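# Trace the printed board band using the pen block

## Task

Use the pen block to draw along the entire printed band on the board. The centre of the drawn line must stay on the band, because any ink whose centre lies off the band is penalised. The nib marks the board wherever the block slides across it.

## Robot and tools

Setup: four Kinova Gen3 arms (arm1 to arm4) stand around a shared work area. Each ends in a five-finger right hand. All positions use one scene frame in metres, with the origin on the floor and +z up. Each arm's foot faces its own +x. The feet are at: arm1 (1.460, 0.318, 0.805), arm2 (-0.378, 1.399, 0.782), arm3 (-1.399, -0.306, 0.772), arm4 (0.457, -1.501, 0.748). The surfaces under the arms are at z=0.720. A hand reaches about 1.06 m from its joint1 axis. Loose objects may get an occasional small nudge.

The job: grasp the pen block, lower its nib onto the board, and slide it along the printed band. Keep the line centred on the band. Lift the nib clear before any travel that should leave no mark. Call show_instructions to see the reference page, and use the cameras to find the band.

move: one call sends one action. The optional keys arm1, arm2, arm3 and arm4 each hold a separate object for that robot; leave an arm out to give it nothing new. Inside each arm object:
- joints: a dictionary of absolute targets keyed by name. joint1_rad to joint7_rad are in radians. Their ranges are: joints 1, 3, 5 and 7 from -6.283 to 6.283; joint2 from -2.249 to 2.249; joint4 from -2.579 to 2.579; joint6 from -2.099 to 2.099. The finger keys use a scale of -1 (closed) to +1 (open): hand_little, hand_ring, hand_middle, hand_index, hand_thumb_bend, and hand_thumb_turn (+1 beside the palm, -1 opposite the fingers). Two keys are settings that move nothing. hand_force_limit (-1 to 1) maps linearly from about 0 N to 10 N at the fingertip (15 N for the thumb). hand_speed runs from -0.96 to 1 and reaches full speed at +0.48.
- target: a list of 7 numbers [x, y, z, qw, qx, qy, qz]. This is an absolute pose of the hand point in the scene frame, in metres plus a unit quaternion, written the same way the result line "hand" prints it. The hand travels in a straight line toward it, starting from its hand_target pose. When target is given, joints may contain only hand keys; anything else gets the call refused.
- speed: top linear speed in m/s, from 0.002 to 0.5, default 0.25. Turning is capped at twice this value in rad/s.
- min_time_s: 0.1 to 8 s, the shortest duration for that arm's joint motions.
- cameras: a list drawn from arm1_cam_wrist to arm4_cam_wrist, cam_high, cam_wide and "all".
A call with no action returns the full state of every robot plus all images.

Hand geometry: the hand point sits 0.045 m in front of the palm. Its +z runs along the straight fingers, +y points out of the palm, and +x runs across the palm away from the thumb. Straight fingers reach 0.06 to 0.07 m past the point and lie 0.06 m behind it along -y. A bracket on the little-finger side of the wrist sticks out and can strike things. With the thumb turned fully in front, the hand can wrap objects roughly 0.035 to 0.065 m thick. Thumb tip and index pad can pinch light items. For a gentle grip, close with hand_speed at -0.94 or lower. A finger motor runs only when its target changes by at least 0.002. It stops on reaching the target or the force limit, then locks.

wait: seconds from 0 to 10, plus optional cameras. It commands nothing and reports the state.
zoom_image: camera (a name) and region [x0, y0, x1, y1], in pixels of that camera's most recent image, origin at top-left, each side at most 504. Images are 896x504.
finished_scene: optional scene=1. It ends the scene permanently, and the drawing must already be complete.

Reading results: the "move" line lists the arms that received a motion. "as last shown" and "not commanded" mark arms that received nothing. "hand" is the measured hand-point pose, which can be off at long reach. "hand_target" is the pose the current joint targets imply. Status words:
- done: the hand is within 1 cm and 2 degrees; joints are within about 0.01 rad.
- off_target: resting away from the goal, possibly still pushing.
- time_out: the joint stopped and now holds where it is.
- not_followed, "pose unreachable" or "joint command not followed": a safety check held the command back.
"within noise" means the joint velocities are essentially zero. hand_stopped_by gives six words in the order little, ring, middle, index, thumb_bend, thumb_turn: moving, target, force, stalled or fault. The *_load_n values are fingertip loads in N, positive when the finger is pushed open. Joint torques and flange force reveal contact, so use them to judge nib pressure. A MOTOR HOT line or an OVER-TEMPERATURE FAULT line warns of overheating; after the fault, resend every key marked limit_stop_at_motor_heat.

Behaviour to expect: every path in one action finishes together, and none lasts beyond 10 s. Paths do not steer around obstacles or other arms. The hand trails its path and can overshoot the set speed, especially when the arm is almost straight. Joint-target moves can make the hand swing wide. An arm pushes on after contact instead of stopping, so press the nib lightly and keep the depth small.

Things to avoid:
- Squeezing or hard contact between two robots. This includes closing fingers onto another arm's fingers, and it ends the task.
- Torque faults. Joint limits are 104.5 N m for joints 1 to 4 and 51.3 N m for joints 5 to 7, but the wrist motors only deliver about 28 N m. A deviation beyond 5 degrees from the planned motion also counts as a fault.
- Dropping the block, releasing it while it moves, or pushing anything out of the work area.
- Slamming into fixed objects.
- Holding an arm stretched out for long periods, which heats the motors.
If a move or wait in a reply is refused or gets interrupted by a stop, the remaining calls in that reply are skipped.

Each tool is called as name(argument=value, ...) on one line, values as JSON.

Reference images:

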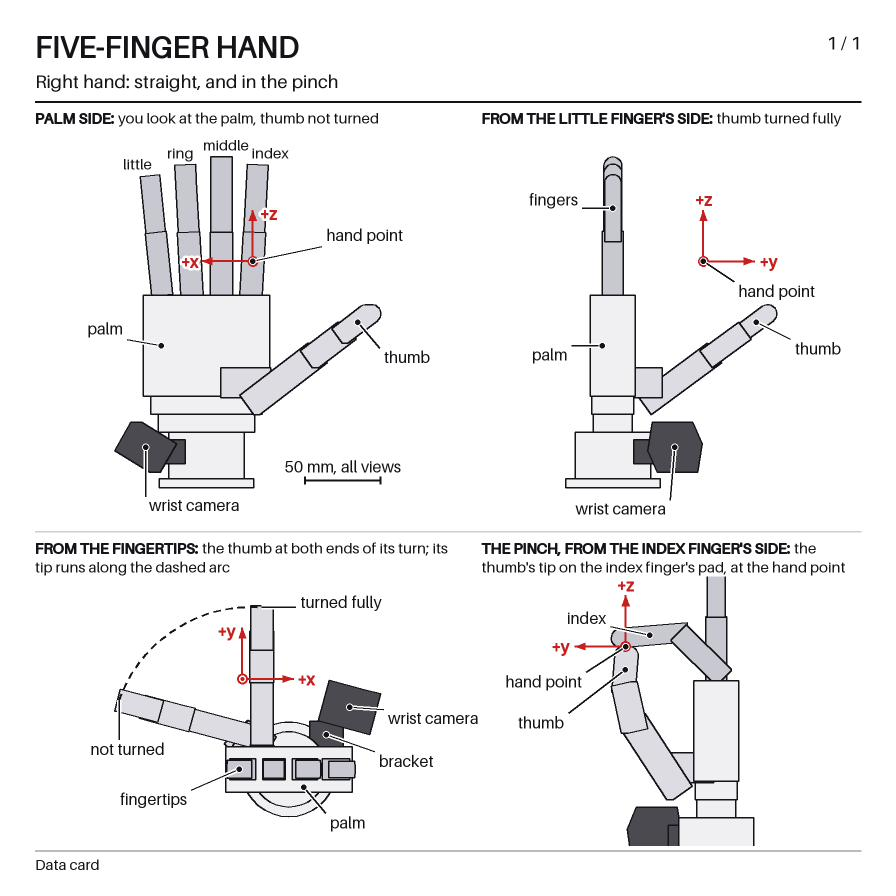

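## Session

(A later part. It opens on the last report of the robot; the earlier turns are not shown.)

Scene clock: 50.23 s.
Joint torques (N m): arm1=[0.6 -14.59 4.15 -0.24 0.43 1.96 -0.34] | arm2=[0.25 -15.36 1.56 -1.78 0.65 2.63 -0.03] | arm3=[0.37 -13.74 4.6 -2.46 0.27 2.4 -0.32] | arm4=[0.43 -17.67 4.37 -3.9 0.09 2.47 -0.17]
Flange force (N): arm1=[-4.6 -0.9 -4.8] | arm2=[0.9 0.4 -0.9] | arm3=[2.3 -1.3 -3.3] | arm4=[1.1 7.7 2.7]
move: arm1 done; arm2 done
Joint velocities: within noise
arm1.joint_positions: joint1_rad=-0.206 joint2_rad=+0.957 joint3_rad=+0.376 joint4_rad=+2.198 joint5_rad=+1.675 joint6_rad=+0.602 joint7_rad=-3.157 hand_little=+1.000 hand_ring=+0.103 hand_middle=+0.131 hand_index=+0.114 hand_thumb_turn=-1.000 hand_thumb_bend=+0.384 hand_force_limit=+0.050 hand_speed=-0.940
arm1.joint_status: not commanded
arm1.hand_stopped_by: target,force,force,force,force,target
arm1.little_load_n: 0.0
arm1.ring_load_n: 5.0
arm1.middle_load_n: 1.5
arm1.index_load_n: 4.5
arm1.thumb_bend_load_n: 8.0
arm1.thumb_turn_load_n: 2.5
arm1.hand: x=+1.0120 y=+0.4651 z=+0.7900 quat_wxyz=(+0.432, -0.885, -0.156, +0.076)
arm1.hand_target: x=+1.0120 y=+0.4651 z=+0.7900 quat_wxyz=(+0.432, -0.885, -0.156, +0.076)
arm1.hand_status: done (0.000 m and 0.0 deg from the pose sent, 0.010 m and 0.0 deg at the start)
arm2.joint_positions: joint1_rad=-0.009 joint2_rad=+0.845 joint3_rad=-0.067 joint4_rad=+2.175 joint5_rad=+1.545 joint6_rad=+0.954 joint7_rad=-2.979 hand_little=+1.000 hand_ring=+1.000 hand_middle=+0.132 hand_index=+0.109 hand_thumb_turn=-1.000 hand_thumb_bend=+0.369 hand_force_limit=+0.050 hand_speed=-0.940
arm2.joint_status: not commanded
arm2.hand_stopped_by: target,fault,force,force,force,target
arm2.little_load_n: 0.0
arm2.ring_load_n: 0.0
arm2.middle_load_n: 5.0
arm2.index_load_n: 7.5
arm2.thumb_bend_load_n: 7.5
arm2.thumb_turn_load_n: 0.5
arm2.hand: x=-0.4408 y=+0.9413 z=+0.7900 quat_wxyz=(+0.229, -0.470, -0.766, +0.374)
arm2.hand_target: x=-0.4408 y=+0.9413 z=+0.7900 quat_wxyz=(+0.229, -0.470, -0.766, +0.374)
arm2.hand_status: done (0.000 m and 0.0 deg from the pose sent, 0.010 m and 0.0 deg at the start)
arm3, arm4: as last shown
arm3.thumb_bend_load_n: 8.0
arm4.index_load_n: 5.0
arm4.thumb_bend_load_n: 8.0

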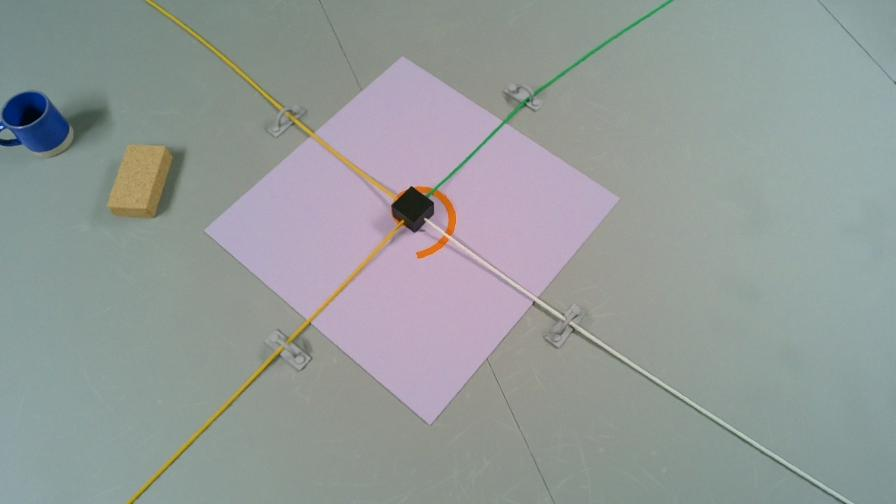

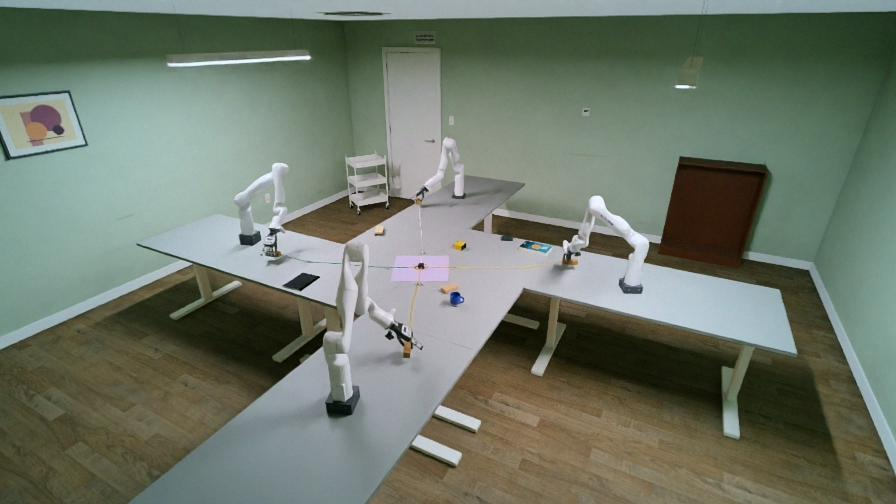

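move(arm1={"target":[1.0176,0.4672,0.79,-0.4317,0.8851,0.156,-0.0761],"speed":0.05}, arm2={"target":[-0.4431,0.9458,0.79,-0.2291,0.4696,0.7663,-0.3738],"speed":0.05}, cameras=["cam_high","cam_wide"])

zoom_image(camera="cam_high", region=[380, 175, 470, 265])

zoom_image(camera="cam_wide", region=[240, 230, 400, 290])

zoom_image(camera="cam_wide", region=[380, 260, 450, 360])

Scene clock: 51.47 s.
Joint torques (N m): arm1=[0.77 -14.38 4.18 0.09 0.33 1.97 -0.28] | arm2=[0.32 -15.16 1.52 -1.49 0.5 2.66 -0.03] | arm3=[0.37 -13.75 4.57 -2.42 0.27 2.41 -0.27] | arm4=[0.4 -17.54 4.35 -3.85 0.09 2.48 -0.16]
Flange force (N): arm1=[-4.6 -0.6 -4.8] | arm2=[0.6 0.3 -0.7] | arm3=[2.4 -1.2 -3.0] | arm4=[1.1 7.4 2.6]
move: arm1 done; arm2 done
Joint velocities: within noise
arm1.joint_positions: joint1_rad=-0.202 joint2_rad=+0.956 joint3_rad=+0.373 joint4_rad=+2.217 joint5_rad=+1.703 joint6_rad=+0.608 joint7_rad=-3.189 hand_little=+1.000 hand_ring=+0.103 hand_middle=+0.131 hand_index=+0.114 hand_thumb_turn=-1.000 hand_thumb_bend=+0.384 hand_force_limit=+0.050 hand_speed=-0.940
arm1.joint_status: not commanded
arm1.hand_stopped_by: target,force,force,force,force,target
arm1.little_load_n: 0.0
arm1.ring_load_n: 5.0
arm1.middle_load_n: 1.5
arm1.index_load_n: 4.5
arm1.thumb_bend_load_n: 7.5
arm1.thumb_turn_load_n: 2.5
arm1.hand: x=+1.0176 y=+0.4672 z=+0.7900 quat_wxyz=(+0.432, -0.885, -0.156, +0.076)
arm1.hand_target: x=+1.0176 y=+0.4672 z=+0.7900 quat_wxyz=(+0.432, -0.885, -0.156, +0.076)
arm1.hand_status: done (0.000 m and 0.0 deg from the pose sent, 0.006 m and 0.0 deg at the start)
arm2.joint_positions: joint1_rad=-0.008 joint2_rad=+0.843 joint3_rad=-0.067 joint4_rad=+2.191 joint5_rad=+1.557 joint6_rad=+0.953 joint7_rad=-2.997 hand_little=+1.000 hand_ring=+1.000 hand_middle=+0.132 hand_index=+0.109 hand_thumb_turn=-1.000 hand_thumb_bend=+0.369 hand_force_limit=+0.050 hand_speed=-0.940
arm2.joint_status: not commanded
arm2.hand_stopped_by: target,fault,force,force,force,target
arm2.little_load_n: 0.0
arm2.ring_load_n: 0.0
arm2.middle_load_n: 5.0
arm2.index_load_n: 7.0
arm2.thumb_bend_load_n: 7.5
arm2.thumb_turn_load_n: 0.5
arm2.hand: x=-0.4431 y=+0.9458 z=+0.7900 quat_wxyz=(+0.229, -0.470, -0.766, +0.374)
arm2.hand_target: x=-0.4431 y=+0.9458 z=+0.7900 quat_wxyz=(+0.229, -0.470, -0.766, +0.374)
arm2.hand_status: done (0.000 m and 0.0 deg from the pose sent, 0.005 m and 0.0 deg at the start)
arm3, arm4: as last shown
arm3.middle_load_n: 3.0
arm4.middle_load_n: 2.0
arm4.index_load_n: 4.5
arm4.thumb_bend_load_n: 7.5

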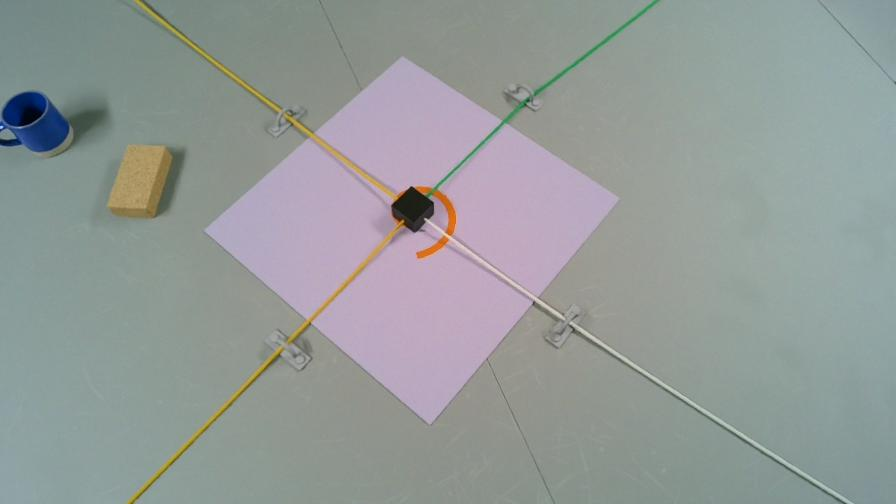

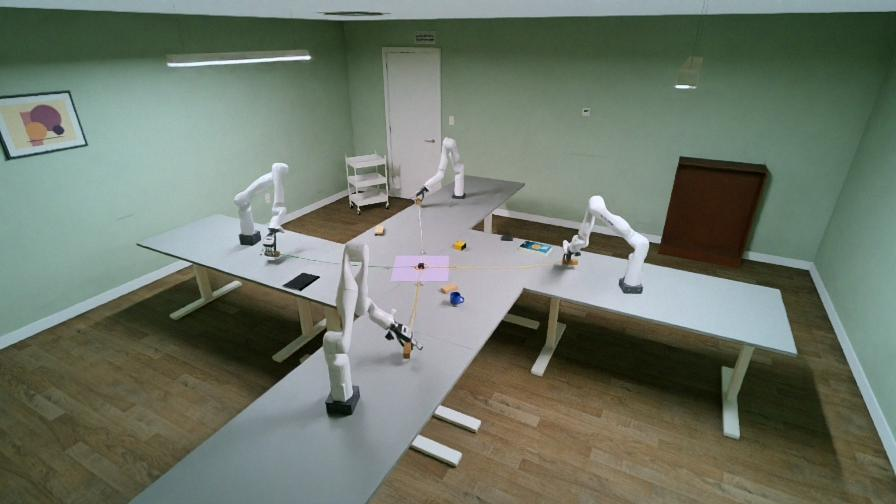

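Scaled by 5.600 from the camera's image (finer frame: 1280x720).

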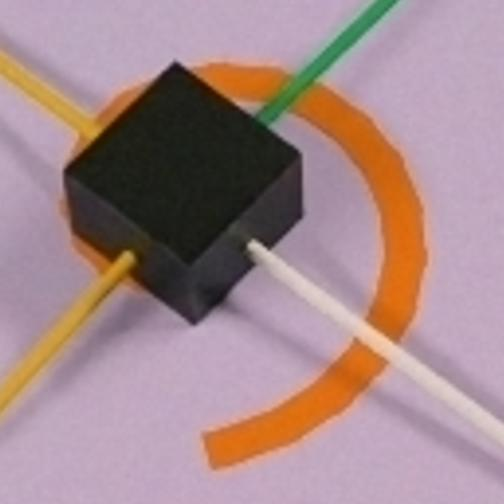

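Scaled by 3.150 from the camera's image (finer frame: 1280x720).

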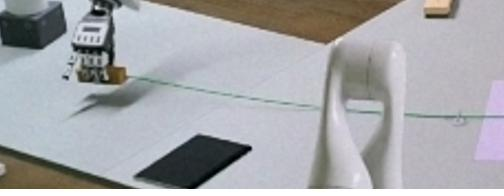

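Scaled by 5.040 from the camera's image (finer frame: 1280x720).

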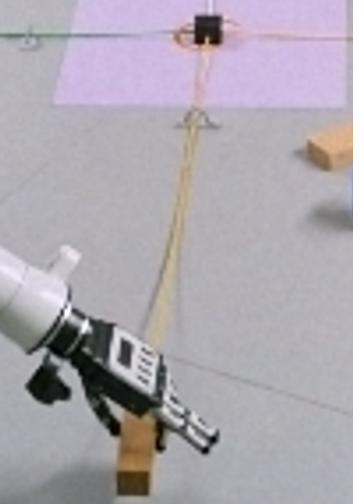

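move(arm1={"target":[1.0195,0.4679,0.79,-0.4317,0.8851,0.156,-0.0761],"speed":0.03}, arm4={"target":[0.6578,-1.0192,0.79,-0.3834,0.7861,-0.4357,0.2125],"speed":0.03}, cameras=["cam_high"])

zoom_image(camera="cam_high", region=[380, 175, 470, 265])

Scene clock: 52.93 s.
Joint torques (N m): arm1=[0.85 -14.17 4.26 0.51 0.26 1.95 -0.25] | arm2=[0.35 -15.3 1.57 -1.47 0.53 2.62 -0.01] | arm3=[0.34 -13.76 4.56 -2.44 0.29 2.45 -0.31] | arm4=[0.72 -17.43 4.52 -3.59 -0.01 2.52 -0.1]
Flange force (N): arm1=[-5.3 -0.6 -4.6] | arm2=[0.5 0.8 -0.6] | arm3=[2.2 -1.4 -3.1] | arm4=[0.5 7.6 2.5]
move: arm1 done; arm4 done
Joint velocities: within noise
arm1.joint_positions: joint1_rad=-0.200 joint2_rad=+0.955 joint3_rad=+0.371 joint4_rad=+2.223 joint5_rad=+1.713 joint6_rad=+0.610 joint7_rad=-3.200 hand_little=+1.000 hand_ring=+0.103 hand_middle=+0.131 hand_index=+0.114 hand_thumb_turn=-1.000 hand_thumb_bend=+0.384 hand_force_limit=+0.050 hand_speed=-0.940
arm1.joint_status: not commanded
arm1.hand_stopped_by: target,force,force,force,force,target
arm1.little_load_n: 0.0
arm1.ring_load_n: 5.0
arm1.middle_load_n: 2.0
arm1.index_load_n: 5.0
arm1.thumb_bend_load_n: 8.0
arm1.thumb_turn_load_n: 3.0
arm1.hand: x=+1.0195 y=+0.4679 z=+0.7900 quat_wxyz=(+0.432, -0.885, -0.156, +0.076)
arm1.hand_target: x=+1.0195 y=+0.4679 z=+0.7900 quat_wxyz=(+0.432, -0.885, -0.156, +0.076)
arm1.hand_status: done (0.000 m and 0.0 deg from the pose sent, 0.002 m and 0.0 deg at the start)
arm2, arm3: as last shown
arm2.index_load_n: 7.5
arm3.ring_load_n: 4.5
arm3.middle_load_n: 2.5
arm3.thumb_turn_load_n: 2.0
arm4.joint_positions: joint1_rad=+0.099 joint2_rad=+0.773 joint3_rad=+0.283 joint4_rad=+2.217 joint5_rad=+2.085 joint6_rad=+0.647 joint7_rad=-3.068 hand_little=+1.000 hand_ring=+0.109 hand_middle=+0.131 hand_index=+0.109 hand_thumb_turn=-1.000 hand_thumb_bend=+0.387 hand_force_limit=+0.050 hand_speed=-0.940
arm4.joint_status: not commanded
arm4.hand_stopped_by: target,force,force,force,force,target
arm4.little_load_n: -0.5
arm4.ring_load_n: 3.5
arm4.middle_load_n: 1.5
arm4.index_load_n: 5.0
arm4.thumb_bend_load_n: 7.5
arm4.thumb_turn_load_n: 2.0
arm4.hand: x=+0.6578 y=-1.0192 z=+0.7900 quat_wxyz=(-0.383, +0.786, -0.436, +0.213)
arm4.hand_target: x=+0.6578 y=-1.0192 z=+0.7900 quat_wxyz=(-0.383, +0.786, -0.436, +0.213)
arm4.hand_status: done (0.000 m and 0.0 deg from the pose sent, 0.002 m and 0.0 deg at the start)

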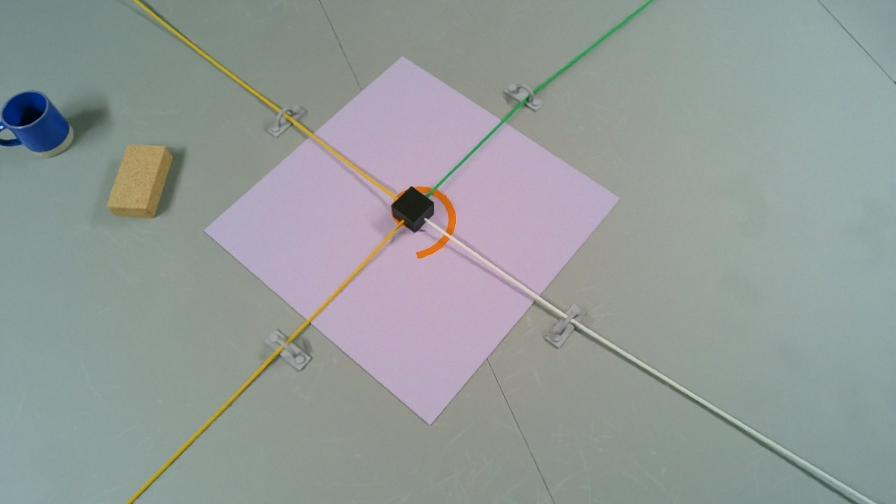

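Scaled by 5.600 from the camera's image (finer frame: 1280x720).

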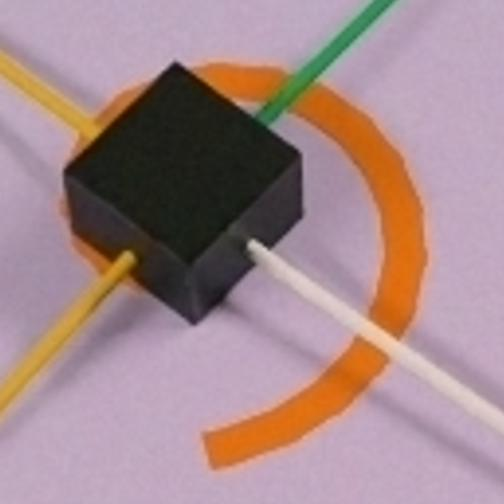

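move(arm1={"target":[1.0214,0.4686,0.79,-0.4317,0.8851,0.156,-0.0761],"speed":0.03}, arm4={"target":[0.6589,-1.0209,0.79,-0.3834,0.7861,-0.4357,0.2125],"speed":0.03}, cameras=["cam_high"])

zoom_image(camera="cam_high", region=[380, 175, 470, 265])

Scene clock: 54.13 s.
Joint torques (N m): arm1=[0.9 -14.14 4.24 0.61 0.19 1.95 -0.2] | arm2=[0.3 -15.19 1.56 -1.47 0.53 2.62 0.01] | arm3=[0.35 -13.74 4.65 -2.36 0.29 2.41 -0.28] | arm4=[0.79 -17.32 4.61 -3.35 -0.04 2.54 -0.08]
Flange force (N): arm1=[-5.0 -0.4 -4.3] | arm2=[0.6 0.5 -0.7] | arm3=[2.0 -1.2 -3.1] | arm4=[0.1 7.5 2.6]
move: arm1 done; arm4 done
Joint velocities: within noise
arm1.joint_positions: joint1_rad=-0.198 joint2_rad=+0.955 joint3_rad=+0.370 joint4_rad=+2.229 joint5_rad=+1.723 joint6_rad=+0.612 joint7_rad=-3.210 hand_little=+1.000 hand_ring=+0.103 hand_middle=+0.131 hand_index=+0.114 hand_thumb_turn=-1.000 hand_thumb_bend=+0.384 hand_force_limit=+0.050 hand_speed=-0.940
arm1.joint_status: not commanded
arm1.hand_stopped_by: target,force,force,force,force,target
arm1.little_load_n: 0.0
arm1.ring_load_n: 5.0
arm1.middle_load_n: 1.5
arm1.index_load_n: 5.0
arm1.thumb_bend_load_n: 7.5
arm1.thumb_turn_load_n: 2.5
arm1.hand: x=+1.0214 y=+0.4686 z=+0.7900 quat_wxyz=(+0.432, -0.885, -0.156, +0.076)
arm1.hand_target: x=+1.0214 y=+0.4686 z=+0.7900 quat_wxyz=(+0.432, -0.885, -0.156, +0.076)
arm1.hand_status: done (0.000 m and 0.0 deg from the pose sent, 0.002 m and 0.0 deg at the start)
arm2, arm3: as last shown
arm2.index_load_n: 7.0
arm2.thumb_bend_load_n: 7.0
arm3.index_load_n: 5.5
arm4.joint_positions: joint1_rad=+0.104 joint2_rad=+0.772 joint3_rad=+0.281 joint4_rad=+2.222 joint5_rad=+2.093 joint6_rad=+0.651 joint7_rad=-3.074 hand_little=+1.000 hand_ring=+0.109 hand_middle=+0.131 hand_index=+0.109 hand_thumb_turn=-1.000 hand_thumb_bend=+0.387 hand_force_limit=+0.050 hand_speed=-0.940
arm4.joint_status: not commanded
arm4.hand_stopped_by: target,force,force,force,force,target
arm4.little_load_n: 0.0
arm4.ring_load_n: 3.5
arm4.middle_load_n: 1.5
arm4.index_load_n: 5.0
arm4.thumb_bend_load_n: 7.5
arm4.thumb_turn_load_n: 2.0
arm4.hand: x=+0.6589 y=-1.0209 z=+0.7900 quat_wxyz=(-0.383, +0.786, -0.436, +0.212)
arm4.hand_target: x=+0.6589 y=-1.0209 z=+0.7900 quat_wxyz=(-0.383, +0.786, -0.436, +0.212)
arm4.hand_status: done (0.000 m and 0.0 deg from the pose sent, 0.002 m and 0.0 deg at the start)

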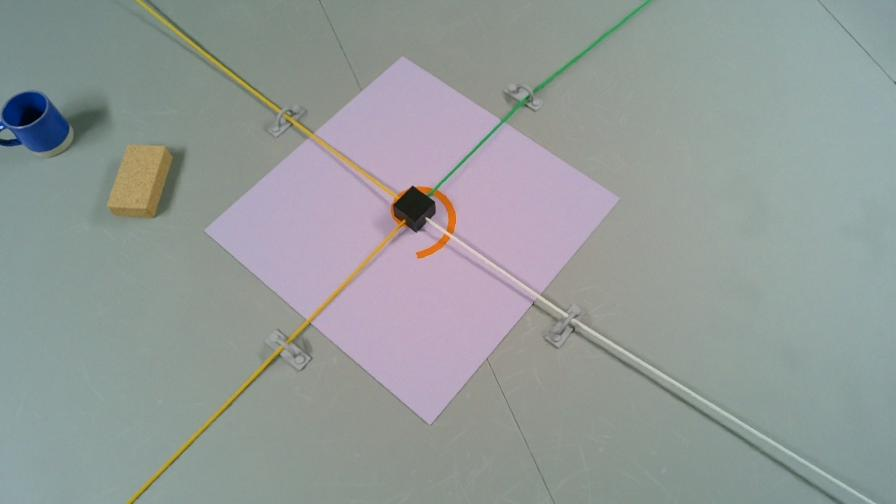

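Scaled by 5.600 from the camera's image (finer frame: 1280x720).

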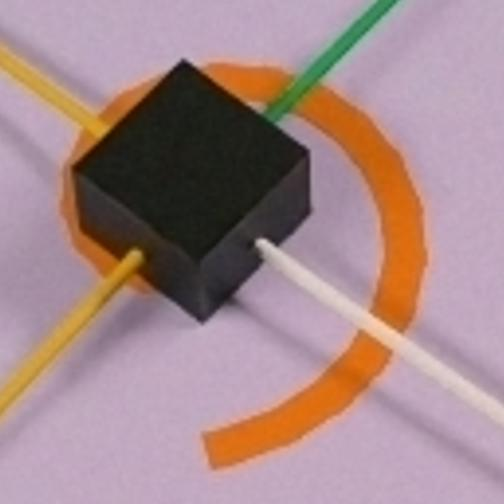

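move(arm1={"target":[1.0228,0.4691,0.79,-0.4317,0.8851,0.156,-0.0761],"speed":0.03}, arm2={"target":[-0.4413,0.9422,0.79,-0.2291,0.4696,0.7663,-0.3738],"speed":0.03}, arm3={"target":[-0.9302,-0.3975,0.79,0.0949,-0.1945,0.8775,-0.428],"speed":0.03}, arm4={"target":[0.6609,-1.024,0.79,-0.3834,0.7861,-0.4357,0.2125],"speed":0.03}, cameras=["cam_high"])

zoom_image(camera="cam_high", region=[380, 175, 470, 265])

Scene clock: 57.33 s.
Joint torques (N m): arm1=[0.81 -14.19 4.08 0.45 0.25 1.96 -0.24] | arm2=[0.32 -15.41 1.55 -1.76 0.61 2.63 -0.02] | arm3=[0.44 -13.73 4.58 -2.26 0.28 2.41 -0.28] | arm4=[0.8 -17.29 4.57 -3.38 -0.07 2.5 -0.11]
Flange force (N): arm1=[-5.0 -0.6 -4.6] | arm2=[1.0 0.7 -0.7] | arm3=[1.9 -1.3 -3.1] | arm4=[0.3 7.7 2.5]
move: arm1 done; arm2 done; arm3 done; arm4 done
Joint velocities: within noise
arm1.joint_positions: joint1_rad=-0.197 joint2_rad=+0.954 joint3_rad=+0.369 joint4_rad=+2.234 joint5_rad=+1.730 joint6_rad=+0.614 joint7_rad=-3.218 hand_little=+1.000 hand_ring=+0.103 hand_middle=+0.131 hand_index=+0.114 hand_thumb_turn=-1.000 hand_thumb_bend=+0.384 hand_force_limit=+0.050 hand_speed=-0.940
arm1.joint_status: not commanded
arm1.hand_stopped_by: target,force,force,force,force,target
arm1.little_load_n: 0.0
arm1.ring_load_n: 4.5
arm1.middle_load_n: 1.5
arm1.index_load_n: 4.5
arm1.thumb_bend_load_n: 8.0
arm1.thumb_turn_load_n: 2.5
arm1.hand: x=+1.0228 y=+0.4691 z=+0.7900 quat_wxyz=(+0.432, -0.885, -0.156, +0.076)
arm1.hand_target: x=+1.0228 y=+0.4691 z=+0.7900 quat_wxyz=(+0.432, -0.885, -0.156, +0.076)
arm1.hand_status: done (0.000 m and 0.0 deg from the pose sent, 0.001 m and 0.0 deg at the start)
arm2.joint_positions: joint1_rad=-0.009 joint2_rad=+0.845 joint3_rad=-0.067 joint4_rad=+2.178 joint5_rad=+1.548 joint6_rad=+0.954 joint7_rad=-2.983 hand_little=+1.000 hand_ring=+1.000 hand_middle=+0.132 hand_index=+0.109 hand_thumb_turn=-1.000 hand_thumb_bend=+0.369 hand_force_limit=+0.050 hand_speed=-0.940
arm2.joint_status: not commanded
arm2.hand_stopped_by: target,fault,force,force,force,target
arm2.little_load_n: -0.5
arm2.ring_load_n: 0.0
arm2.middle_load_n: 5.0
arm2.index_load_n: 7.0
arm2.thumb_bend_load_n: 7.0
arm2.thumb_turn_load_n: 0.5
arm2.hand: x=-0.4413 y=+0.9422 z=+0.7900 quat_wxyz=(+0.229, -0.470, -0.766, +0.374)
arm2.hand_target: x=-0.4413 y=+0.9422 z=+0.7900 quat_wxyz=(+0.229, -0.470, -0.766, +0.374)
arm2.hand_status: done (0.000 m and 0.0 deg from the pose sent, 0.004 m and 0.0 deg at the start)
arm3.joint_positions: joint1_rad=-0.209 joint2_rad=+0.901 joint3_rad=+0.478 joint4_rad=+2.157 joint5_rad=+1.450 joint6_rad=+0.538 joint7_rad=-2.906 hand_little=+1.000 hand_ring=+0.103 hand_middle=+0.126 hand_index=+0.103 hand_thumb_turn=-1.000 hand_thumb_bend=+0.372 hand_force_limit=+0.050 hand_speed=-0.940
arm3.joint_status: not commanded
arm3.hand_stopped_by: target,force,force,force,force,target
arm3.little_load_n: 0.0
arm3.ring_load_n: 5.0
arm3.middle_load_n: 3.0
arm3.index_load_n: 5.0
arm3.thumb_bend_load_n: 8.0
arm3.thumb_turn_load_n: 1.5
arm3.hand: x=-0.9302 y=-0.3975 z=+0.7900 quat_wxyz=(-0.095, +0.194, -0.877, +0.428)
arm3.hand_target: x=-0.9302 y=-0.3975 z=+0.7900 quat_wxyz=(-0.095, +0.194, -0.877, +0.428)
arm3.hand_status: done (0.000 m and 0.0 deg from the pose sent, 0.001 m and 0.0 deg at the start)
arm4.joint_positions: joint1_rad=+0.112 joint2_rad=+0.770 joint3_rad=+0.278 joint4_rad=+2.231 joint5_rad=+2.108 joint6_rad=+0.657 joint7_rad=-3.085 hand_little=+1.000 hand_ring=+0.109 hand_middle=+0.131 hand_index=+0.109 hand_thumb_turn=-1.000 hand_thumb_bend=+0.387 hand_force_limit=+0.050 hand_speed=-0.940
arm4.joint_status: not commanded
arm4.hand_stopped_by: target,force,force,force,force,target
arm4.little_load_n: 0.0
arm4.ring_load_n: 3.0
arm4.middle_load_n: 2.0
arm4.index_load_n: 5.0
arm4.thumb_bend_load_n: 7.5
arm4.thumb_turn_load_n: 1.5
arm4.hand: x=+0.6609 y=-1.0240 z=+0.7900 quat_wxyz=(-0.383, +0.786, -0.436, +0.213)
arm4.hand_target: x=+0.6609 y=-1.0240 z=+0.7900 quat_wxyz=(-0.383, +0.786, -0.436, +0.213)
arm4.hand_status: done (0.000 m and 0.0 deg from the pose sent, 0.004 m and 0.0 deg at the start)

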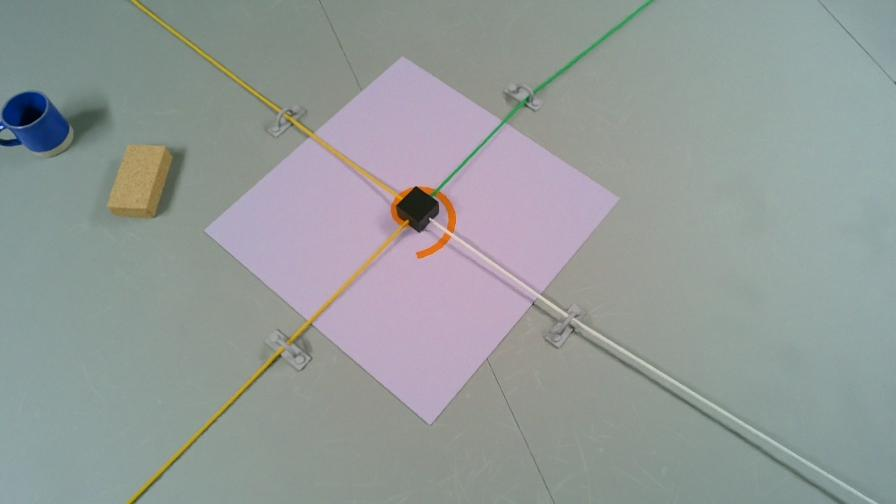

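Scaled by 5.600 from the camera's image (finer frame: 1280x720).

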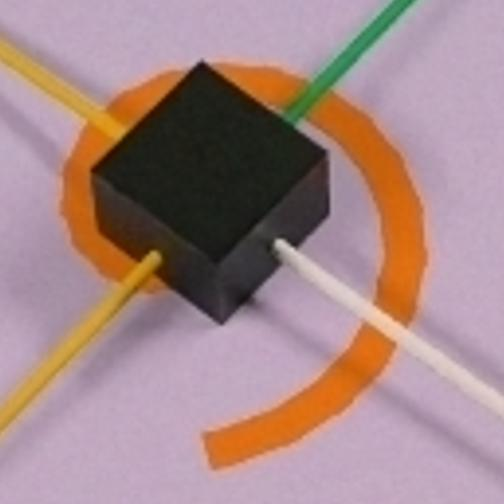

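move(arm1={"target":[1.0183,0.4675,0.79,-0.4317,0.8851,0.156,-0.0761],"speed":0.03}, arm2={"target":[-0.4392,0.9382,0.79,-0.2291,0.4696,0.7663,-0.3738],"speed":0.03}, arm3={"target":[-0.9336,-0.399,0.79,0.0949,-0.1945,0.8775,-0.428],"speed":0.03}, arm4={"target":[0.6632,-1.0278,0.79,-0.3834,0.7861,-0.4357,0.2125],"speed":0.03}, cameras=["cam_high"])

zoom_image(camera="cam_high", region=[380, 175, 470, 265])

Scene clock: 58.90 s.
Joint torques (N m): arm1=[0.65 -14.44 4.21 0.03 0.34 1.99 -0.25] | arm2=[0.33 -15.55 1.53 -1.88 0.6 2.61 -0.03] | arm3=[0.6 -13.5 4.71 -1.98 0.19 2.43 -0.25] | arm4=[0.71 -17.23 4.49 -3.43 -0.06 2.45 -0.1]
Flange force (N): arm1=[-4.2 -0.4 -4.4] | arm2=[1.1 0.7 -0.6] | arm3=[1.6 -1.1 -3.3] | arm4=[0.7 8.0 2.5]
move: arm1 done; arm2 done; arm3 done; arm4 done
Joint velocities: within noise
arm1.joint_positions: joint1_rad=-0.201 joint2_rad=+0.955 joint3_rad=+0.372 joint4_rad=+2.219 joint5_rad=+1.707 joint6_rad=+0.609 joint7_rad=-3.193 hand_little=+1.000 hand_ring=+0.103 hand_middle=+0.131 hand_index=+0.114 hand_thumb_turn=-1.000 hand_thumb_bend=+0.384 hand_force_limit=+0.050 hand_speed=-0.940
arm1.joint_status: not commanded
arm1.hand_stopped_by: target,force,force,force,force,target
arm1.little_load_n: 0.0
arm1.ring_load_n: 5.0
arm1.middle_load_n: 2.0
arm1.index_load_n: 4.5
arm1.thumb_bend_load_n: 8.0
arm1.thumb_turn_load_n: 2.5
arm1.hand: x=+1.0183 y=+0.4675 z=+0.7900 quat_wxyz=(+0.432, -0.885, -0.156, +0.076)
arm1.hand_target: x=+1.0183 y=+0.4675 z=+0.7900 quat_wxyz=(+0.432, -0.885, -0.156, +0.076)
arm1.hand_status: done (0.000 m and 0.0 deg from the pose sent, 0.005 m and 0.0 deg at the start)
arm2.joint_positions: joint1_rad=-0.010 joint2_rad=+0.846 joint3_rad=-0.067 joint4_rad=+2.163 joint5_rad=+1.538 joint6_rad=+0.955 joint7_rad=-2.967 hand_little=+1.000 hand_ring=+1.000 hand_middle=+0.132 hand_index=+0.109 hand_thumb_turn=-1.000 hand_thumb_bend=+0.369 hand_force_limit=+0.050 hand_speed=-0.940
arm2.joint_status: not commanded
arm2.hand_stopped_by: target,fault,force,force,force,target
arm2.little_load_n: 0.0
arm2.ring_load_n: 0.0
arm2.middle_load_n: 5.0
arm2.index_load_n: 7.0
arm2.thumb_bend_load_n: 7.5
arm2.thumb_turn_load_n: 0.5
arm2.hand: x=-0.4392 y=+0.9382 z=+0.7900 quat_wxyz=(+0.229, -0.470, -0.766, +0.374)
arm2.hand_target: x=-0.4392 y=+0.9382 z=+0.7900 quat_wxyz=(+0.229, -0.470, -0.766, +0.374)
arm2.hand_status: done (0.000 m and 0.0 deg from the pose sent, 0.005 m and 0.0 deg at the start)
arm3.joint_positions: joint1_rad=-0.210 joint2_rad=+0.900 joint3_rad=+0.480 joint4_rad=+2.169 joint5_rad=+1.468 joint6_rad=+0.535 joint7_rad=-2.927 hand_little=+1.000 hand_ring=+0.103 hand_middle=+0.126 hand_index=+0.103 hand_thumb_turn=-1.000 hand_thumb_bend=+0.372 hand_force_limit=+0.050 hand_speed=-0.940
arm3.joint_status: not commanded
arm3.hand_stopped_by: target,force,force,force,force,target
arm3.little_load_n: -0.5
arm3.ring_load_n: 5.0
arm3.middle_load_n: 3.0
arm3.index_load_n: 5.5
arm3.thumb_bend_load_n: 7.5
arm3.thumb_turn_load_n: 2.0
arm3.hand: x=-0.9336 y=-0.3990 z=+0.7900 quat_wxyz=(-0.095, +0.194, -0.877, +0.428)
arm3.hand_target: x=-0.9336 y=-0.3990 z=+0.7900 quat_wxyz=(-0.095, +0.194, -0.877, +0.428)
arm3.hand_status: done (0.000 m and 0.0 deg from the pose sent, 0.004 m and 0.0 deg at the start)
arm4.joint_positions: joint1_rad=+0.122 joint2_rad=+0.767 joint3_rad=+0.273 joint4_rad=+2.243 joint5_rad=+2.126 joint6_rad=+0.664 joint7_rad=-3.098 hand_little=+1.000 hand_ring=+0.109 hand_middle=+0.131 hand_index=+0.109 hand_thumb_turn=-1.000 hand_thumb_bend=+0.387 hand_force_limit=+0.050 hand_speed=-0.940
arm4.joint_status: not commanded
arm4.hand_stopped_by: target,force,force,force,force,target
arm4.little_load_n: 0.0
arm4.ring_load_n: 3.5
arm4.middle_load_n: 1.5
arm4.index_load_n: 5.0
arm4.thumb_bend_load_n: 7.5
arm4.thumb_turn_load_n: 2.0
arm4.hand: x=+0.6632 y=-1.0278 z=+0.7900 quat_wxyz=(-0.383, +0.786, -0.436, +0.213)
arm4.hand_target: x=+0.6632 y=-1.0278 z=+0.7900 quat_wxyz=(-0.383, +0.786, -0.436, +0.213)
arm4.hand_status: done (0.000 m and 0.0 deg from the pose sent, 0.004 m and 0.0 deg at the start)

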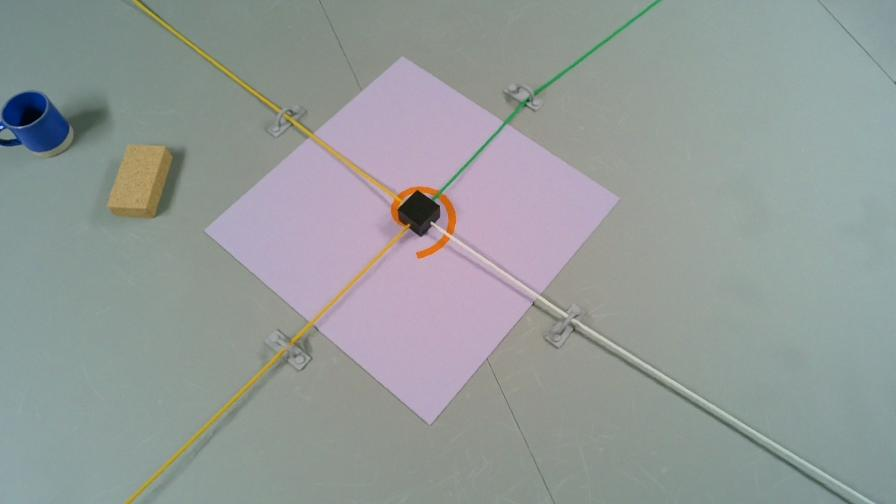

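Scaled by 5.600 from the camera's image (finer frame: 1280x720).

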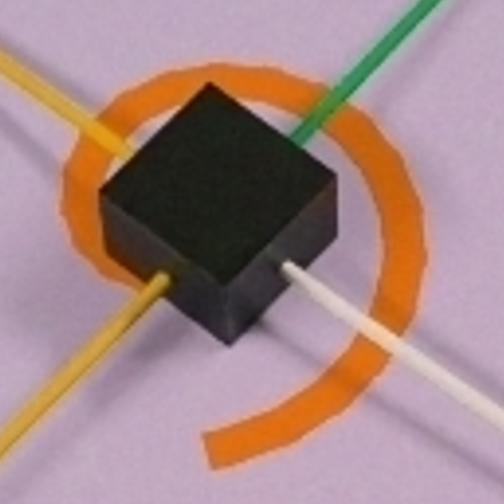

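move(arm1={"target":[1.0123,0.4653,0.79,-0.4317,0.8851,0.156,-0.0761],"speed":0.03}, arm2={"target":[-0.4392,0.9381,0.79,-0.2291,0.4696,0.7663,-0.3738],"speed":0.03}, arm3={"target":[-0.9396,-0.4018,0.79,0.0949,-0.1945,0.8775,-0.428],"speed":0.03}, arm4={"target":[0.6635,-1.0283,0.79,-0.3834,0.7861,-0.4357,0.2125],"speed":0.03}, cameras=["cam_high"])

zoom_image(camera="cam_high", region=[380, 175, 470, 265])

Scene clock: 60.43 s.
Joint torques (N m): arm1=[0.64 -14.6 4.15 -0.19 0.38 1.97 -0.3] | arm2=[0.33 -15.44 1.59 -1.68 0.54 2.63 0.01] | arm3=[0.59 -13.32 4.67 -1.75 0.05 2.49 -0.22] | arm4=[0.6 -17.28 4.38 -3.52 0 2.49 -0.13]
Flange force (N): arm1=[-4.2 -0.7 -4.5] | arm2=[0.8 0.6 -0.5] | arm3=[1.9 -1.1 -2.8] | arm4=[0.7 7.8 2.5]
move: arm1 done; arm2 done; arm3 done; arm4 done
Joint velocities: within noise
arm1.joint_positions: joint1_rad=-0.205 joint2_rad=+0.957 joint3_rad=+0.376 joint4_rad=+2.199 joint5_rad=+1.676 joint6_rad=+0.603 joint7_rad=-3.158 hand_little=+1.000 hand_ring=+0.103 hand_middle=+0.131 hand_index=+0.114 hand_thumb_turn=-1.000 hand_thumb_bend=+0.384 hand_force_limit=+0.050 hand_speed=-0.940
arm1.joint_status: not commanded
arm1.hand_stopped_by: target,force,force,force,force,target
arm1.little_load_n: 0.0
arm1.ring_load_n: 5.0
arm1.middle_load_n: 1.5
arm1.index_load_n: 4.5
arm1.thumb_bend_load_n: 8.0
arm1.thumb_turn_load_n: 2.5
arm1.hand: x=+1.0123 y=+0.4653 z=+0.7900 quat_wxyz=(+0.432, -0.885, -0.156, +0.076)
arm1.hand_target: x=+1.0123 y=+0.4653 z=+0.7900 quat_wxyz=(+0.432, -0.885, -0.156, +0.076)
arm1.hand_status: done (0.000 m and 0.0 deg from the pose sent, 0.006 m and 0.0 deg at the start)
arm2.joint_positions: joint1_rad=-0.010 joint2_rad=+0.846 joint3_rad=-0.067 joint4_rad=+2.163 joint5_rad=+1.538 joint6_rad=+0.955 joint7_rad=-2.967 hand_little=+1.000 hand_ring=+1.000 hand_middle=+0.132 hand_index=+0.109 hand_thumb_turn=-1.000 hand_thumb_bend=+0.369 hand_force_limit=+0.050 hand_speed=-0.940
arm2.joint_status: not commanded
arm2.hand_stopped_by: target,fault,force,force,force,target
arm2.little_load_n: 0.0
arm2.ring_load_n: 0.0
arm2.middle_load_n: 5.0
arm2.index_load_n: 7.0
arm2.thumb_bend_load_n: 7.5
arm2.thumb_turn_load_n: 0.5
arm2.hand: x=-0.4392 y=+0.9381 z=+0.7900 quat_wxyz=(+0.229, -0.470, -0.766, +0.374)
arm2.hand_target: x=-0.4392 y=+0.9381 z=+0.7900 quat_wxyz=(+0.229, -0.470, -0.766, +0.374)
arm2.hand_status: done (0.000 m and 0.0 deg from the pose sent, 0.000 m and 0.0 deg at the start)
arm3.joint_positions: joint1_rad=-0.211 joint2_rad=+0.898 joint3_rad=+0.484 joint4_rad=+2.191 joint5_rad=+1.502 joint6_rad=+0.531 joint7_rad=-2.965 hand_little=+1.000 hand_ring=+0.103 hand_middle=+0.126 hand_index=+0.103 hand_thumb_turn=-1.000 hand_thumb_bend=+0.372 hand_force_limit=+0.050 hand_speed=-0.940
arm3.joint_status: not commanded
arm3.hand_stopped_by: target,force,force,force,force,target
arm3.little_load_n: 0.0
arm3.ring_load_n: 4.5
arm3.middle_load_n: 2.5
arm3.index_load_n: 5.5
arm3.thumb_bend_load_n: 8.0
arm3.thumb_turn_load_n: 2.0
arm3.hand: x=-0.9396 y=-0.4018 z=+0.7900 quat_wxyz=(-0.095, +0.194, -0.877, +0.428)
arm3.hand_target: x=-0.9396 y=-0.4018 z=+0.7900 quat_wxyz=(-0.095, +0.194, -0.877, +0.428)
arm3.hand_status: done (0.000 m and 0.0 deg from the pose sent, 0.007 m and 0.0 deg at the start)
arm4.joint_positions: joint1_rad=+0.124 joint2_rad=+0.767 joint3_rad=+0.273 joint4_rad=+2.244 joint5_rad=+2.128 joint6_rad=+0.665 joint7_rad=-3.099 hand_little=+1.000 hand_ring=+0.109 hand_middle=+0.131 hand_index=+0.109 hand_thumb_turn=-1.000 hand_thumb_bend=+0.387 hand_force_limit=+0.050 hand_speed=-0.940
arm4.joint_status: not commanded
arm4.hand_stopped_by: target,force,force,force,force,target
arm4.little_load_n: 0.0
arm4.ring_load_n: 3.5
arm4.middle_load_n: 1.5
arm4.index_load_n: 4.5
arm4.thumb_bend_load_n: 7.5
arm4.thumb_turn_load_n: 1.5
arm4.hand: x=+0.6635 y=-1.0283 z=+0.7900 quat_wxyz=(-0.383, +0.786, -0.436, +0.213)
arm4.hand_target: x=+0.6635 y=-1.0283 z=+0.7900 quat_wxyz=(-0.383, +0.786, -0.436, +0.213)
arm4.hand_status: done (0.000 m and 0.0 deg from the pose sent, 0.001 m and 0.0 deg at the start)

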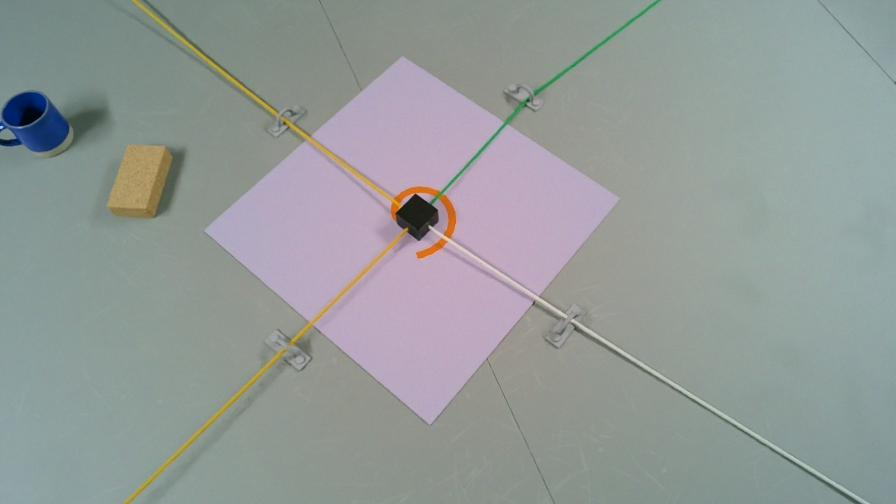

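Scaled by 5.600 from the camera's image (finer frame: 1280x720).

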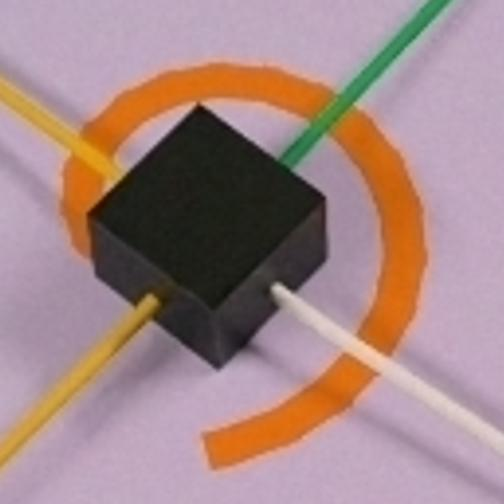

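move(arm1={"target":[1.0053,0.4628,0.79,-0.4317,0.8851,0.156,-0.0761],"speed":0.03}, arm2={"target":[-0.4417,0.9431,0.79,-0.2291,0.4696,0.7663,-0.3738],"speed":0.03}, arm3={"target":[-0.9464,-0.405,0.79,0.0949,-0.1945,0.8775,-0.428],"speed":0.03}, arm4={"target":[0.6605,-1.0234,0.79,-0.3834,0.7861,-0.4357,0.2125],"speed":0.03}, cameras=["cam_high"])

zoom_image(camera="cam_high", region=[380, 175, 470, 265])

Scene clock: 62.27 s.
Joint torques (N m): arm1=[0.66 -14.75 4.27 -0.32 0.45 1.95 -0.33] | arm2=[0.47 -15.18 1.59 -1.29 0.46 2.67 0.03] | arm3=[0.59 -13.09 4.56 -1.61 0.09 2.48 -0.25] | arm4=[0.53 -17.4 4.37 -3.72 0.03 2.47 -0.18]
Flange force (N): arm1=[-4.6 -0.7 -4.7] | arm2=[0.1 0.6 -0.6] | arm3=[1.1 -1.4 -3.5] | arm4=[0.9 7.6 2.4]
move: arm1 done; arm2 done; arm3 done; arm4 done
Joint velocities: within noise
arm1.joint_positions: joint1_rad=-0.210 joint2_rad=+0.958 joint3_rad=+0.379 joint4_rad=+2.176 joint5_rad=+1.641 joint6_rad=+0.598 joint7_rad=-3.118 hand_little=+1.000 hand_ring=+0.103 hand_middle=+0.131 hand_index=+0.114 hand_thumb_turn=-1.000 hand_thumb_bend=+0.384 hand_force_limit=+0.050 hand_speed=-0.940
arm1.joint_status: not commanded
arm1.hand_stopped_by: target,force,force,force,force,target
arm1.little_load_n: 0.0
arm1.ring_load_n: 5.0
arm1.middle_load_n: 1.5
arm1.index_load_n: 4.5
arm1.thumb_bend_load_n: 8.0
arm1.thumb_turn_load_n: 2.5
arm1.hand: x=+1.0053 y=+0.4628 z=+0.7900 quat_wxyz=(+0.432, -0.885, -0.156, +0.076)
arm1.hand_target: x=+1.0053 y=+0.4628 z=+0.7900 quat_wxyz=(+0.432, -0.885, -0.156, +0.076)
arm1.hand_status: done (0.000 m and 0.0 deg from the pose sent, 0.007 m and 0.0 deg at the start)
arm2.joint_positions: joint1_rad=-0.009 joint2_rad=+0.844 joint3_rad=-0.067 joint4_rad=+2.181 joint5_rad=+1.550 joint6_rad=+0.954 joint7_rad=-2.986 hand_little=+1.000 hand_ring=+1.000 hand_middle=+0.132 hand_index=+0.109 hand_thumb_turn=-1.000 hand_thumb_bend=+0.369 hand_force_limit=+0.050 hand_speed=-0.940
arm2.joint_status: not commanded
arm2.hand_stopped_by: target,fault,force,force,force,target
arm2.little_load_n: 0.0
arm2.ring_load_n: 0.0
arm2.middle_load_n: 5.0
arm2.index_load_n: 7.5
arm2.thumb_bend_load_n: 7.0
arm2.thumb_turn_load_n: 0.5
arm2.hand: x=-0.4417 y=+0.9431 z=+0.7900 quat_wxyz=(+0.229, -0.470, -0.766, +0.374)
arm2.hand_target: x=-0.4417 y=+0.9431 z=+0.7900 quat_wxyz=(+0.229, -0.470, -0.766, +0.374)
arm2.hand_status: done (0.000 m and 0.0 deg from the pose sent, 0.006 m and 0.0 deg at the start)
arm3.joint_positions: joint1_rad=-0.212 joint2_rad=+0.896 joint3_rad=+0.486 joint4_rad=+2.215 joint5_rad=+1.542 joint6_rad=+0.529 joint7_rad=-3.009 hand_little=+1.000 hand_ring=+0.103 hand_middle=+0.126 hand_index=+0.103 hand_thumb_turn=-1.000 hand_thumb_bend=+0.372 hand_force_limit=+0.050 hand_speed=-0.940
arm3.joint_status: not commanded
arm3.hand_stopped_by: target,force,force,force,force,target
arm3.little_load_n: 0.0
arm3.ring_load_n: 4.5
arm3.middle_load_n: 3.0
arm3.index_load_n: 5.5
arm3.thumb_bend_load_n: 8.0
arm3.thumb_turn_load_n: 2.0
arm3.hand: x=-0.9464 y=-0.4050 z=+0.7900 quat_wxyz=(-0.095, +0.194, -0.877, +0.428)
arm3.hand_target: x=-0.9464 y=-0.4050 z=+0.7900 quat_wxyz=(-0.095, +0.194, -0.877, +0.428)
arm3.hand_status: done (0.000 m and 0.0 deg from the pose sent, 0.008 m and 0.0 deg at the start)
arm4.joint_positions: joint1_rad=+0.111 joint2_rad=+0.770 joint3_rad=+0.278 joint4_rad=+2.229 joint5_rad=+2.105 joint6_rad=+0.656 joint7_rad=-3.082 hand_little=+1.000 hand_ring=+0.109 hand_middle=+0.131 hand_index=+0.109 hand_thumb_turn=-1.000 hand_thumb_bend=+0.387 hand_force_limit=+0.050 hand_speed=-0.940
arm4.joint_status: not commanded
arm4.hand_stopped_by: target,force,force,force,force,target
arm4.little_load_n: 0.0
arm4.ring_load_n: 3.5
arm4.middle_load_n: 2.0
arm4.index_load_n: 4.5
arm4.thumb_bend_load_n: 7.5
arm4.thumb_turn_load_n: 1.5
arm4.hand: x=+0.6605 y=-1.0234 z=+0.7900 quat_wxyz=(-0.383, +0.786, -0.436, +0.213)
arm4.hand_target: x=+0.6605 y=-1.0234 z=+0.7900 quat_wxyz=(-0.383, +0.786, -0.436, +0.213)
arm4.hand_status: done (0.000 m and 0.0 deg from the pose sent, 0.006 m and 0.0 deg at the start)

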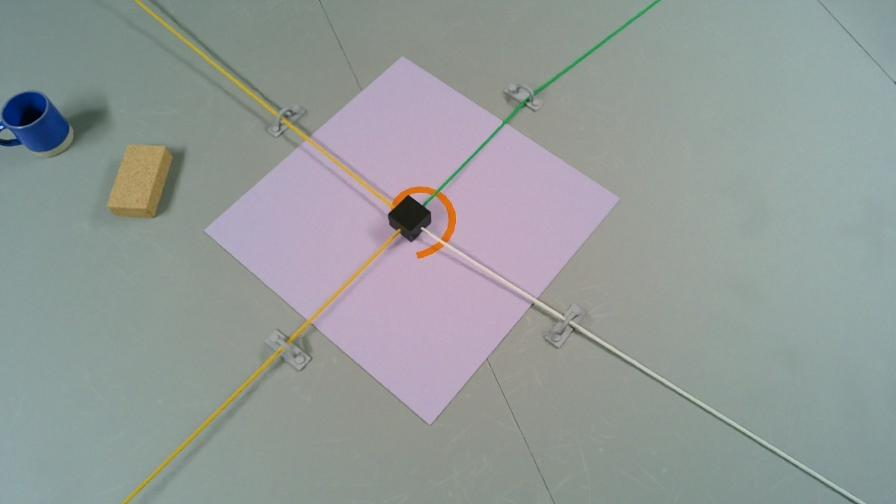

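Scaled by 5.600 from the camera's image (finer frame: 1280x720).

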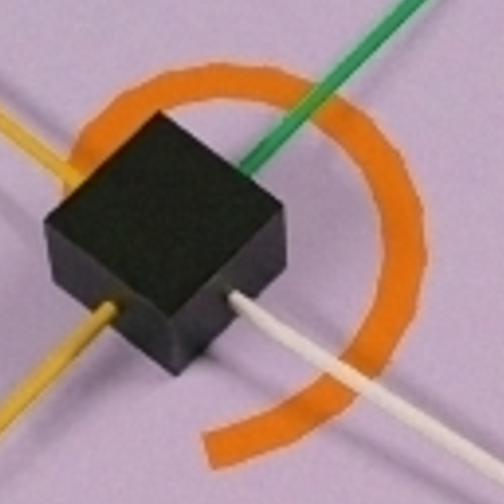

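move(arm1={"target":[1.0017,0.4614,0.79,-0.4317,0.8851,0.156,-0.0761],"speed":0.03}, arm2={"target":[-0.4429,0.9454,0.79,-0.2291,0.4696,0.7663,-0.3738],"speed":0.03}, arm3={"target":[-0.9494,-0.4064,0.79,0.0949,-0.1945,0.8775,-0.428],"speed":0.03}, arm4={"target":[0.6584,-1.0201,0.79,-0.3834,0.7861,-0.4357,0.2125],"speed":0.03}, cameras=["cam_high"])

zoom_image(camera="cam_high", region=[380, 175, 470, 265])

Scene clock: 64.80 s.
Joint torques (N m): arm1=[0.78 -14.92 4.26 -0.37 0.45 1.94 -0.34] | arm2=[0.32 -15.18 1.6 -1.33 0.44 2.61 -0.04] | arm3=[0.56 -13.02 4.52 -1.67 0.11 2.47 -0.25] | arm4=[0.52 -17.51 4.34 -3.83 0.05 2.46 -0.14]
Flange force (N): arm1=[-4.7 -0.5 -4.7] | arm2=[0.2 0.4 -0.5] | arm3=[1.3 -1.4 -3.8] | arm4=[1.1 7.7 2.4]
move: arm1 done; arm2 done; arm3 done; arm4 done
Joint velocities: within noise
arm1.joint_positions: joint1_rad=-0.211 joint2_rad=+0.959 joint3_rad=+0.380 joint4_rad=+2.164 joint5_rad=+1.622 joint6_rad=+0.596 joint7_rad=-3.097 hand_little=+1.000 hand_ring=+0.103 hand_middle=+0.131 hand_index=+0.114 hand_thumb_turn=-1.000 hand_thumb_bend=+0.384 hand_force_limit=+0.050 hand_speed=-0.940
arm1.joint_status: not commanded
arm1.hand_stopped_by: target,force,force,force,force,target
arm1.little_load_n: 0.0
arm1.ring_load_n: 5.0
arm1.middle_load_n: 1.5
arm1.index_load_n: 4.5
arm1.thumb_bend_load_n: 8.0
arm1.thumb_turn_load_n: 2.5
arm1.hand: x=+1.0017 y=+0.4614 z=+0.7900 quat_wxyz=(+0.432, -0.885, -0.156, +0.076)
arm1.hand_target: x=+1.0017 y=+0.4614 z=+0.7900 quat_wxyz=(+0.432, -0.885, -0.156, +0.076)
arm1.hand_status: done (0.000 m and 0.0 deg from the pose sent, 0.004 m and 0.0 deg at the start)
arm2.joint_positions: joint1_rad=-0.009 joint2_rad=+0.843 joint3_rad=-0.067 joint4_rad=+2.190 joint5_rad=+1.556 joint6_rad=+0.953 joint7_rad=-2.995 hand_little=+1.000 hand_ring=+1.000 hand_middle=+0.132 hand_index=+0.109 hand_thumb_turn=-1.000 hand_thumb_bend=+0.369 hand_force_limit=+0.050 hand_speed=-0.940
arm2.joint_status: not commanded
arm2.hand_stopped_by: target,fault,force,force,force,target
arm2.little_load_n: -0.5
arm2.ring_load_n: 0.0
arm2.middle_load_n: 5.0
arm2.index_load_n: 7.5
arm2.thumb_bend_load_n: 7.5
arm2.thumb_turn_load_n: 0.5
arm2.hand: x=-0.4429 y=+0.9454 z=+0.7900 quat_wxyz=(+0.229, -0.470, -0.766, +0.374)
arm2.hand_target: x=-0.4429 y=+0.9454 z=+0.7900 quat_wxyz=(+0.229, -0.470, -0.766, +0.374)
arm2.hand_status: done (0.000 m and 0.0 deg from the pose sent, 0.003 m and 0.0 deg at the start)
arm3.joint_positions: joint1_rad=-0.211 joint2_rad=+0.896 joint3_rad=+0.486 joint4_rad=+2.225 joint5_rad=+1.560 joint6_rad=+0.529 joint7_rad=-3.029 hand_little=+1.000 hand_ring=+0.103 hand_middle=+0.126 hand_index=+0.103 hand_thumb_turn=-1.000 hand_thumb_bend=+0.372 hand_force_limit=+0.050 hand_speed=-0.940
arm3.joint_status: not commanded
arm3.hand_stopped_by: target,force,force,force,force,target
arm3.little_load_n: 0.0
arm3.ring_load_n: 4.5
arm3.middle_load_n: 2.5
arm3.index_load_n: 5.0
arm3.thumb_bend_load_n: 8.0
arm3.thumb_turn_load_n: 2.0
arm3.hand: x=-0.9494 y=-0.4064 z=+0.7900 quat_wxyz=(-0.095, +0.195, -0.877, +0.428)
arm3.hand_target: x=-0.9494 y=-0.4064 z=+0.7900 quat_wxyz=(-0.095, +0.195, -0.877, +0.428)
arm3.hand_status: done (0.000 m and 0.0 deg from the pose sent, 0.003 m and 0.0 deg at the start)
arm4.joint_positions: joint1_rad=+0.102 joint2_rad=+0.772 joint3_rad=+0.282 joint4_rad=+2.220 joint5_rad=+2.089 joint6_rad=+0.649 joint7_rad=-3.071 hand_little=+1.000 hand_ring=+0.109 hand_middle=+0.131 hand_index=+0.109 hand_thumb_turn=-1.000 hand_thumb_bend=+0.387 hand_force_limit=+0.050 hand_speed=-0.940
arm4.joint_status: not commanded
arm4.hand_stopped_by: target,force,force,force,force,target
arm4.little_load_n: 0.0
arm4.ring_load_n: 3.5
arm4.middle_load_n: 1.5
arm4.index_load_n: 5.0
arm4.thumb_bend_load_n: 7.5
arm4.thumb_turn_load_n: 1.5
arm4.hand: x=+0.6584 y=-1.0201 z=+0.7900 quat_wxyz=(-0.383, +0.786, -0.436, +0.213)
arm4.hand_target: x=+0.6584 y=-1.0201 z=+0.7900 quat_wxyz=(-0.383, +0.786, -0.436, +0.213)
arm4.hand_status: done (0.000 m and 0.0 deg from the pose sent, 0.004 m and 0.0 deg at the start)

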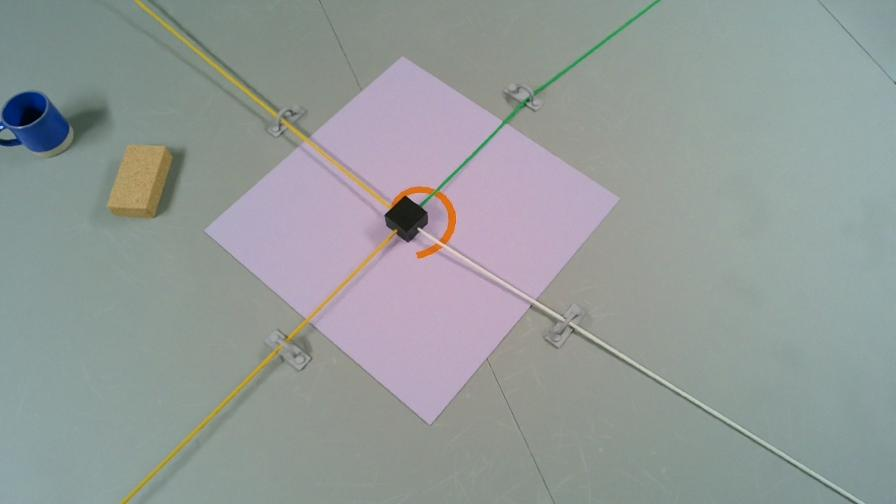

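Scaled by 5.600 from the camera's image (finer frame: 1280x720).

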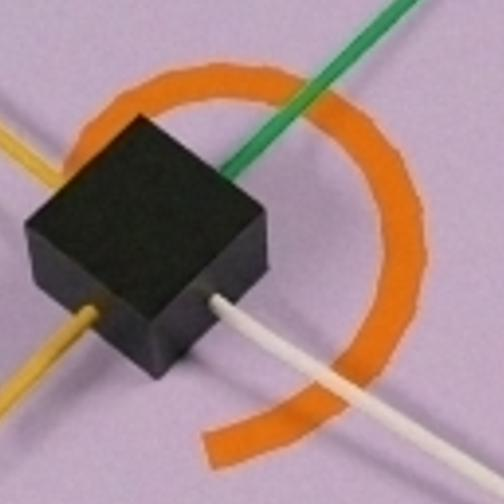

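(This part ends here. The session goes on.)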